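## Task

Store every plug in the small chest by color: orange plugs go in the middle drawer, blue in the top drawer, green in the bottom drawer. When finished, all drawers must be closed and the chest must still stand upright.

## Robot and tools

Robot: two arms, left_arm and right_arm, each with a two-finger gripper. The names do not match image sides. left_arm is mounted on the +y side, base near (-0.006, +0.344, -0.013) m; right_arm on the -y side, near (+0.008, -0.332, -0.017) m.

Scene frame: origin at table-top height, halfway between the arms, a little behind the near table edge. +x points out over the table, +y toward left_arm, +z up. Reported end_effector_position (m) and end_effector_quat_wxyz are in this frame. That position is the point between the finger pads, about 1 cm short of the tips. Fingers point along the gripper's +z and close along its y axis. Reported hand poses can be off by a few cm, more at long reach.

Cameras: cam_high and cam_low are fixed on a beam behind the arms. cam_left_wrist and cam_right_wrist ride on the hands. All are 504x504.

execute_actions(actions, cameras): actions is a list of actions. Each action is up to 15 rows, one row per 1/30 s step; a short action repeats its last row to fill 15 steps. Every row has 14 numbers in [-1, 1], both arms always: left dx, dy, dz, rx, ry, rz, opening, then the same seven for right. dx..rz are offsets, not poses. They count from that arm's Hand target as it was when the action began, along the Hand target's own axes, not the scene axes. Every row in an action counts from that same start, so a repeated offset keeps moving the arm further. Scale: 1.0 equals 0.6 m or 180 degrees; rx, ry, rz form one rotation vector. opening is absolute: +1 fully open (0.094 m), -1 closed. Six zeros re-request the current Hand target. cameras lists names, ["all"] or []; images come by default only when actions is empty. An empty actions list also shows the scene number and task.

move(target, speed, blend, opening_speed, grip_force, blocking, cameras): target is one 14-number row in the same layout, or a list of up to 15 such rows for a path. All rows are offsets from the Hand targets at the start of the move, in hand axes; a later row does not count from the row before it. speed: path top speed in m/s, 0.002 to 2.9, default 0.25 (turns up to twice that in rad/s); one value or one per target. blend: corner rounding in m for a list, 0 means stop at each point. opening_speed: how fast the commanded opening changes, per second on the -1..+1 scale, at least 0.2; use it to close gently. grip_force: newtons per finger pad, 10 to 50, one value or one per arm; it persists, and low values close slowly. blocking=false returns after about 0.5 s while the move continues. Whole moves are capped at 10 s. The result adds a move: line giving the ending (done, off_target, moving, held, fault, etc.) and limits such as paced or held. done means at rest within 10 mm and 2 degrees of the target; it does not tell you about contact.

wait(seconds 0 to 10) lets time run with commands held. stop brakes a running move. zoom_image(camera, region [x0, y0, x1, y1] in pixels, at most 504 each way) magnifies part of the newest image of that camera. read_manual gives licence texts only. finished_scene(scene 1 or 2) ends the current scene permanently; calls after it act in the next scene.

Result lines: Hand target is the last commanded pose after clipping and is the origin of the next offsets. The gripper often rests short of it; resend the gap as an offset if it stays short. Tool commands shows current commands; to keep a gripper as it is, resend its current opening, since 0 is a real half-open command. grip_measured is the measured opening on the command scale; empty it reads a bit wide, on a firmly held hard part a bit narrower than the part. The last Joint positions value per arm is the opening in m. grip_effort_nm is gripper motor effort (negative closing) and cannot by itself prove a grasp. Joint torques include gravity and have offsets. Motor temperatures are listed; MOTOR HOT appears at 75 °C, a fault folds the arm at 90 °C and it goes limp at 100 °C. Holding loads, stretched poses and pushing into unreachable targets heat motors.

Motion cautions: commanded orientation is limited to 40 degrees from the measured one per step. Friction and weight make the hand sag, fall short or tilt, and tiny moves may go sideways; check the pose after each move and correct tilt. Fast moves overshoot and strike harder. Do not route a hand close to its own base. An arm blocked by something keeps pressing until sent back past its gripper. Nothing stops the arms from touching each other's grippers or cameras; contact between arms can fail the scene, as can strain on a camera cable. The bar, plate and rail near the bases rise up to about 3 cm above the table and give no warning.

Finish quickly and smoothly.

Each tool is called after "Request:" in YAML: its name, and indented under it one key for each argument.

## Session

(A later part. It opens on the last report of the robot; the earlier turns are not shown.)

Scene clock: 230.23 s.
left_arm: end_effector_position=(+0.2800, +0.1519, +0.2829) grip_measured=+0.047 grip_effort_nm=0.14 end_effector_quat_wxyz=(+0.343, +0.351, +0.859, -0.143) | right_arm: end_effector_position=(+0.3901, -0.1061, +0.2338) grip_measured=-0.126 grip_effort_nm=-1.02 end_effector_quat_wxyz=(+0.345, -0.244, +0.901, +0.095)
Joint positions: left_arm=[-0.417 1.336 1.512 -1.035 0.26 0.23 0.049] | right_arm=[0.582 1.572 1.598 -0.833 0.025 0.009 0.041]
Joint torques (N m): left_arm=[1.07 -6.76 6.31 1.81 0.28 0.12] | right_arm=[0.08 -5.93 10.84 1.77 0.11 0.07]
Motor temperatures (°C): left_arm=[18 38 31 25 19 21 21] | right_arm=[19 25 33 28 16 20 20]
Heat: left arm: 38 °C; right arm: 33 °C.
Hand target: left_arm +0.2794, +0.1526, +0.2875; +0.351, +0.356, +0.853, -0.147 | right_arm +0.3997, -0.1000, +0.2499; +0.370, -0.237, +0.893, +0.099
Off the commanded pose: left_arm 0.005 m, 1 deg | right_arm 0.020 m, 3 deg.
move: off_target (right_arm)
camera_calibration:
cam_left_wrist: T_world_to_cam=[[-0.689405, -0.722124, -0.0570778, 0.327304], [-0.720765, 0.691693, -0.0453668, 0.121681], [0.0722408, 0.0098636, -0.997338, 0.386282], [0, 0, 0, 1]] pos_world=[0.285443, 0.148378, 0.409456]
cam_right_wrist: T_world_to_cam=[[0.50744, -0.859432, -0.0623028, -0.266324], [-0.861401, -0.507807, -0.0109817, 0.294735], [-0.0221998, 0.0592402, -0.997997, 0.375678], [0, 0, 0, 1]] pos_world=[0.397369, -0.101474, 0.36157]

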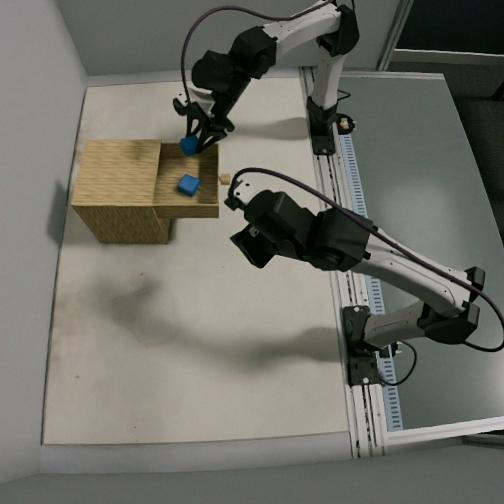

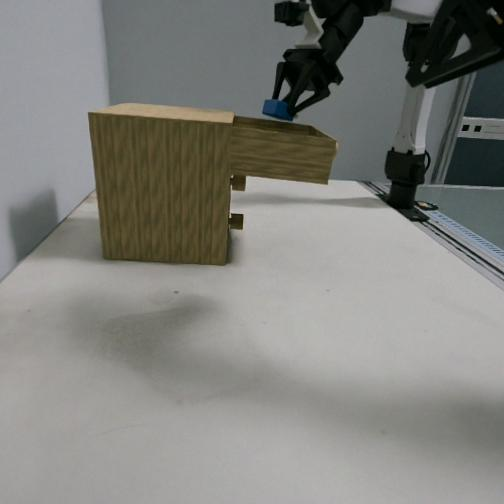

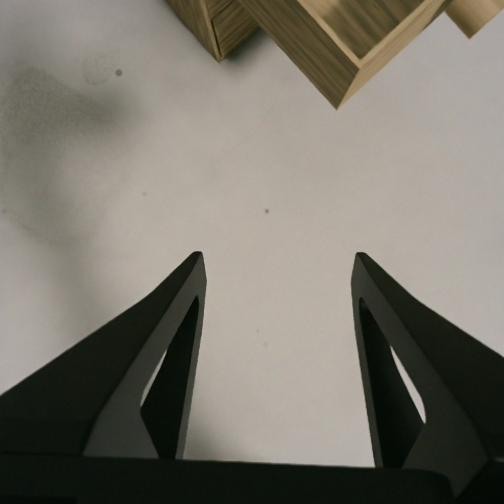

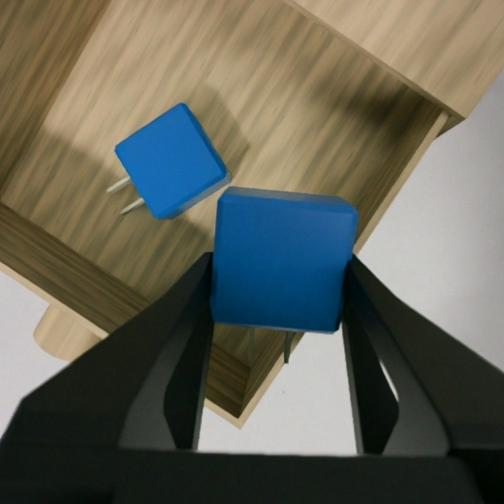

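Request:
move:
  target:
    - [0,0,0,0,0,0,0.05,0.026,0,0.0967,0,0,0,-0.7]
    - [0,0,0,0,0,0,0.05,0.026,0,0.0967,0,0,0,0.1]
    - [0,0,0,0,0,0,0.05,0,0,0,0,0,0,0.1]
    - [0,0,0,0,0,0,0.05,0.1,0,-0.25,0,0,0,0.1]
  blend: [0,0,0.02,0]
  opening_speed: 1
  speed: 0.2
  cameras: ["all"]

Scene clock: 235.23 s.
left_arm: end_effector_position=(+0.2800, +0.1519, +0.2829) grip_measured=+0.047 grip_effort_nm=0.14 end_effector_quat_wxyz=(+0.343, +0.351, +0.859, -0.143) | right_arm: end_effector_position=(+0.2725, -0.1725, +0.3044) grip_measured=+0.098 grip_effort_nm=0.10 end_effector_quat_wxyz=(+0.358, -0.242, +0.897, +0.098)
Joint positions: left_arm=[-0.417 1.336 1.512 -1.035 0.26 0.23 0.049] | right_arm=[0.62 1.172 1.56 -1.167 0.053 0.035 0.052]
Joint torques (N m): left_arm=[1.13 -6.78 6.31 1.74 0.22 0.13] | right_arm=[0.17 -3.28 7.98 1.56 0.12 0.08]
Heat: left arm: 38 °C; right arm: 33 °C.
Hand target: left_arm +0.2794, +0.1526, +0.2875; +0.351, +0.356, +0.853, -0.147 | right_arm +0.2709, -0.1738, +0.3135; +0.370, -0.238, +0.893, +0.099
Off the commanded pose: left_arm 0.005 m, 1 deg | right_arm 0.009 m, 2 deg.
move: done
camera_calibration:
cam_left_wrist: T_world_to_cam=[[-0.689405, -0.722124, -0.0570778, 0.327304], [-0.720765, 0.691693, -0.0453668, 0.121681], [0.0722408, 0.0098636, -0.997338, 0.386282], [0, 0, 0, 1]] pos_world=[0.285443, 0.148378, 0.409456]
cam_right_wrist: T_world_to_cam=[[0.50778, -0.859294, -0.061426, -0.259598], [-0.861482, -0.506254, -0.0394455, 0.169454], [0.00279812, 0.0729471, -0.997332, 0.442721], [0, 0, 0, 1]] pos_world=[0.276562, -0.169579, 0.432278]

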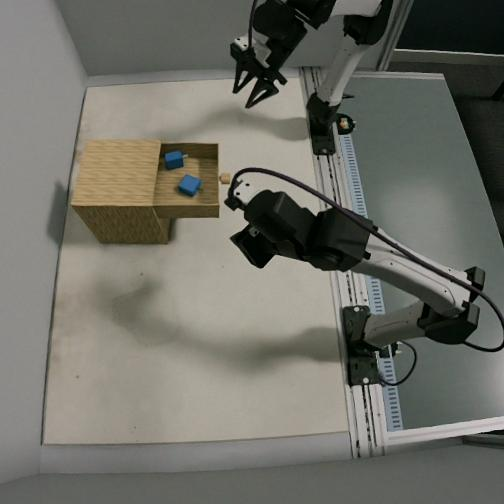

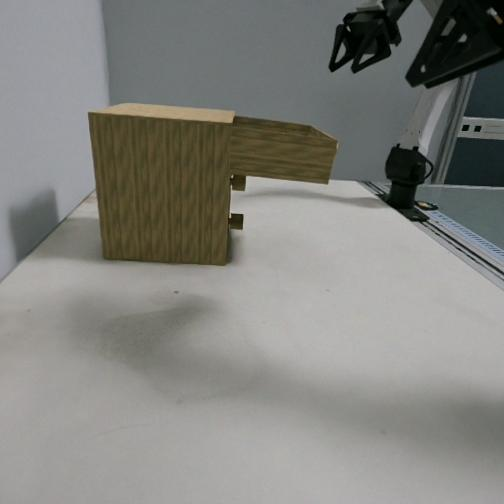

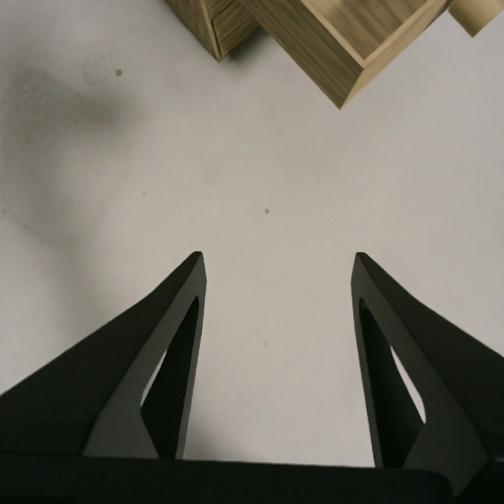

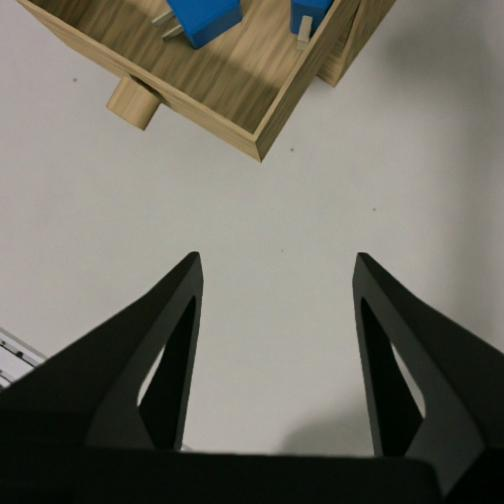

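Request:
move:
  target: [0,0,0,0,0,0,0.05,0.1305,0.207,0.161,0.157,-0.244,0.065,0.1]
  cameras: ["cam_low","cam_right_wrist"]

Request:
zoom_image:
  camera: "cam_right_wrist"
  region: [0, 0, 504, 300]

Scene clock: 240.57 s.
left_arm: end_effector_position=(+0.2800, +0.1519, +0.2829) grip_measured=+0.047 grip_effort_nm=0.14 end_effector_quat_wxyz=(+0.343, +0.351, +0.859, -0.143) | right_arm: end_effector_position=(+0.2212, -0.0608, +0.1921) grip_measured=+0.098 grip_effort_nm=0.10 end_effector_quat_wxyz=(+0.686, +0.005, +0.727, -0.005)
Joint positions: left_arm=[-0.417 1.336 1.512 -1.035 0.26 0.23 0.049] | right_arm=[1.486 1.462 0.641 0.598 1.468 0.224 0.052]
Joint torques (N m): left_arm=[1.24 -6.72 6.17 1.77 0.24 0.15] | right_arm=[-0.02 -3.96 6.19 1.57 0.16 -0.03]
Heat: left arm: 37 °C; right arm: 33 °C.
Hand target: left_arm +0.2794, +0.1526, +0.2875; +0.351, +0.356, +0.853, -0.147 | right_arm +0.2203, -0.0596, +0.1900; +0.707, +0.000, +0.708, +0.000
Off the commanded pose: left_arm 0.005 m, 1 deg | right_arm 0.003 m, 3 deg.
move: off_target (right_arm)
camera_calibration:
cam_right_wrist: T_world_to_cam=[[0.0307221, -0.998794, -0.0382912, -0.0518639], [-0.702256, 0.00569171, -0.711902, 0.302543], [0.711262, 0.0487613, -0.701234, 0.107646], [0, 0, 0, 1]] pos_world=[0.137491, -0.0587724, 0.28888]
Images, in order (width x height): cam_low 504x504, cam_right_wrist 504x504.

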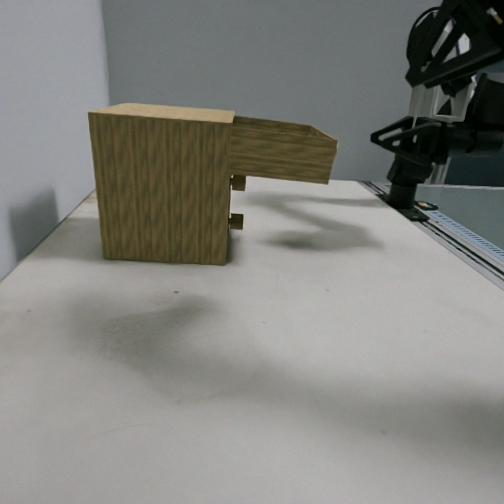

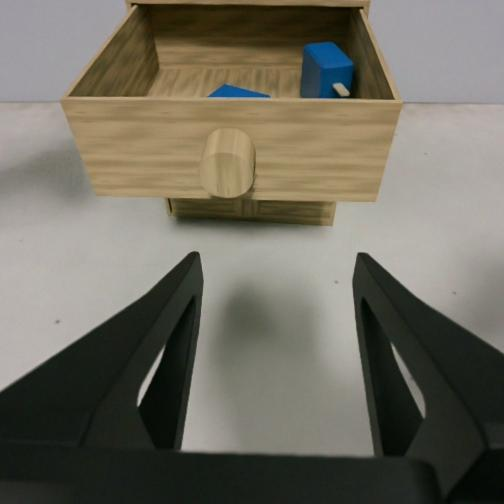

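Scaled by 1.000.

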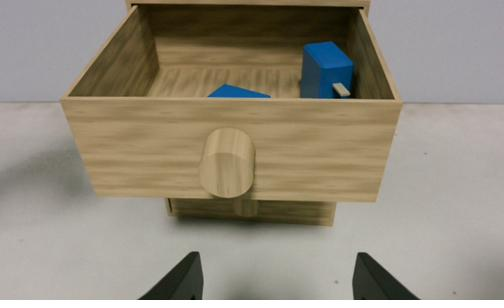

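Request:
move:
  target:
    - [0,0,0,0,0,0,0.05,0.0117,0.029,0.163,0,0,0,0.1]
    - [0,0,0,0,0,0,0.05,0.0117,0.029,0.163,0,0,0,-0.7]
    - [0,0,0,0,0,0,0.05,0.0117,0.029,0.408,0,0,0,-0.7]
  speed: [0.2,0.1,0.1]
  cameras: ["cam_high","cam_low","cam_right_wrist"]

Scene clock: 245.57 s.
left_arm: end_effector_position=(+0.2800, +0.1519, +0.2829) grip_measured=+0.047 grip_effort_nm=0.14 end_effector_quat_wxyz=(+0.343, +0.351, +0.859, -0.143) | right_arm: end_effector_position=(+0.4530, -0.0461, +0.1809) grip_measured=-0.699 grip_effort_nm=-0.07 end_effector_quat_wxyz=(+0.705, +0.001, +0.709, -0.010)
Joint positions: left_arm=[-0.417 1.336 1.512 -1.035 0.26 0.23 0.049] | right_arm=[0.858 1.943 1.048 0.94 0.844 -0.042 0.014]
Joint torques (N m): left_arm=[1.14 -6.57 6.13 1.79 0.28 0.17] | right_arm=[-1.96 -7.2 10.15 1.57 -0.36 0.09]
Heat: left arm: 36 °C; right arm: 33 °C.
Hand target: left_arm +0.2794, +0.1526, +0.2875; +0.351, +0.356, +0.853, -0.147 | right_arm +0.4651, -0.0422, +0.1826; +0.707, +0.000, +0.708, +0.000
Off the commanded pose: left_arm 0.005 m, 1 deg | right_arm 0.013 m, 1 deg.
move: off_target (right_arm); target 2's new opening was sent with right_arm's hand 0.012 m and 3 deg from that target
camera_calibration:
cam_right_wrist: T_world_to_cam=[[0.0319203, -0.99919, -0.0245025, -0.0478693], [-0.664072, -0.00288013, -0.747663, 0.445954], [0.746987, 0.040137, -0.663626, -0.0891546], [0, 0, 0, 1]] pos_world=[0.364271, -0.0429677, 0.273085]
Images, in order (width x height): cam_high 504x504, cam_low 504x504, cam_right_wrist 504x504.

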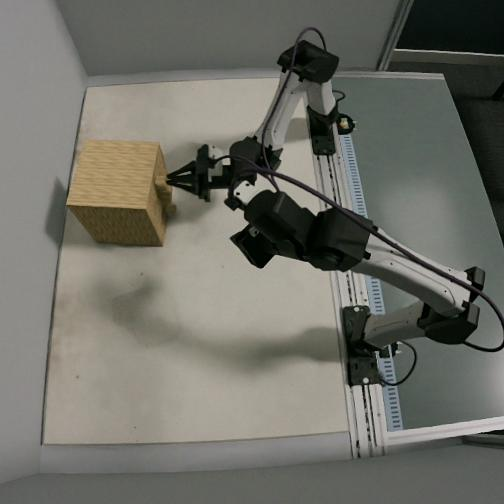

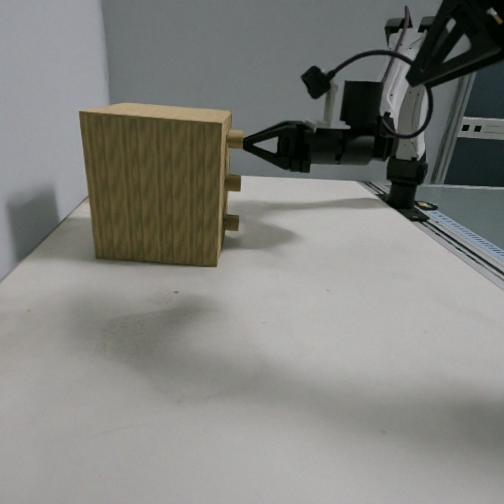

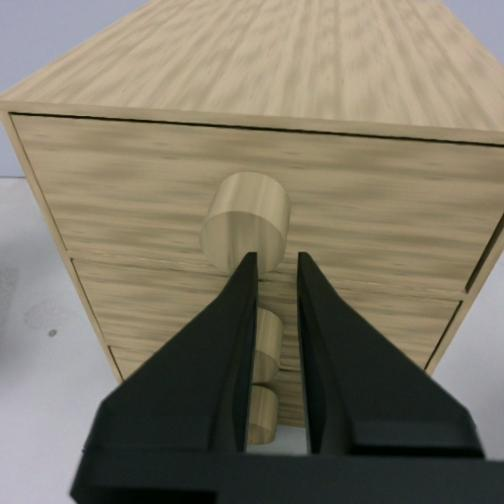

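Request:
move:
  target: [0,0,0,0,0,0,0.05,0,0,-0.2,0,0,0,-0.7]
  speed: 0.15
  cameras: ["cam_low","cam_right_wrist"]

Request:
zoom_image:
  camera: "cam_low"
  region: [60, 80, 280, 290]

Scene clock: 247.67 s.
left_arm: end_effector_position=(+0.2800, +0.1519, +0.2829) grip_measured=+0.047 grip_effort_nm=0.14 end_effector_quat_wxyz=(+0.343, +0.351, +0.859, -0.143) | right_arm: end_effector_position=(+0.3486, -0.0372, +0.1613) grip_measured=-0.699 grip_effort_nm=-0.07 end_effector_quat_wxyz=(+0.695, -0.022, +0.719, -0.016)
Joint positions: left_arm=[-0.417 1.336 1.512 -1.035 0.26 0.23 0.049] | right_arm=[1.1 1.808 0.776 1.034 1.063 -0.052 0.014]
Joint torques (N m): left_arm=[1.14 -6.58 6.31 1.75 0.34 0.17] | right_arm=[0.01 -11.55 5.48 1.82 0.1 -0.03]
Heat: left arm: 36 °C; right arm: 33 °C.
Hand target: left_arm +0.2794, +0.1526, +0.2875; +0.351, +0.356, +0.853, -0.147 | right_arm +0.3451, -0.0422, +0.1827; +0.707, +0.000, +0.708, +0.000
Off the commanded pose: left_arm 0.005 m, 1 deg | right_arm 0.022 m, 4 deg.
move: off_target (right_arm)
camera_calibration:
cam_right_wrist: T_world_to_cam=[[0.0554524, -0.998338, 0.0156651, -0.0507668], [-0.684844, -0.0494471, -0.72701, 0.364214], [0.726577, 0.0295863, -0.686448, -0.0142436], [0, 0, 0, 1]] pos_world=[0.262594, -0.0322517, 0.255805]
Images, in order (width x height): cam_low 504x504, cam_right_wrist 504x504.

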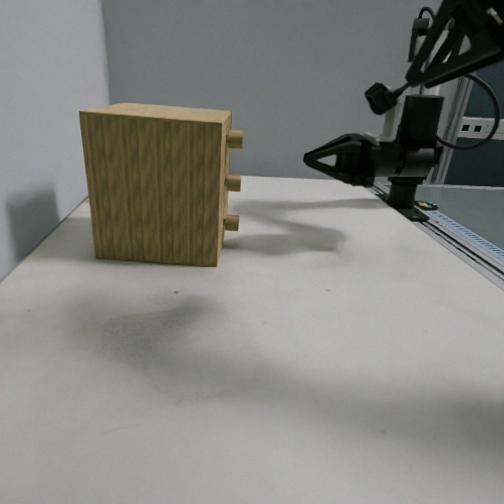

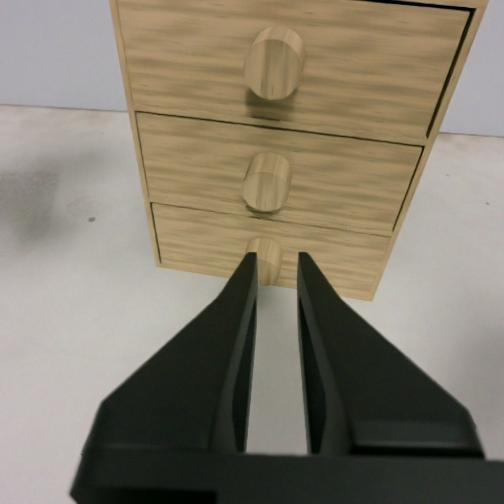

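Scaled by 2.291 from the camera's 504x504 image, which has a finer 720x720 frame.

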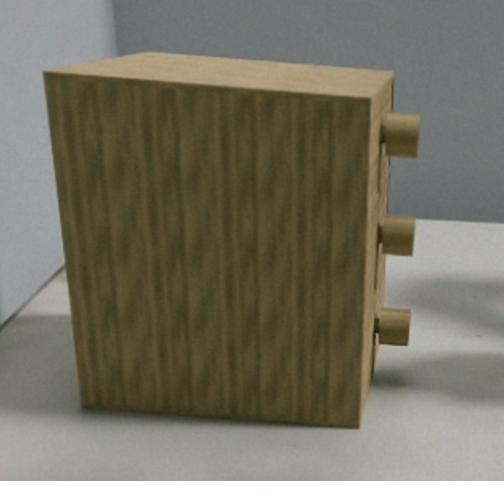

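Request:
finished_scene:
  scene: 1

The scene is finished: the task was done.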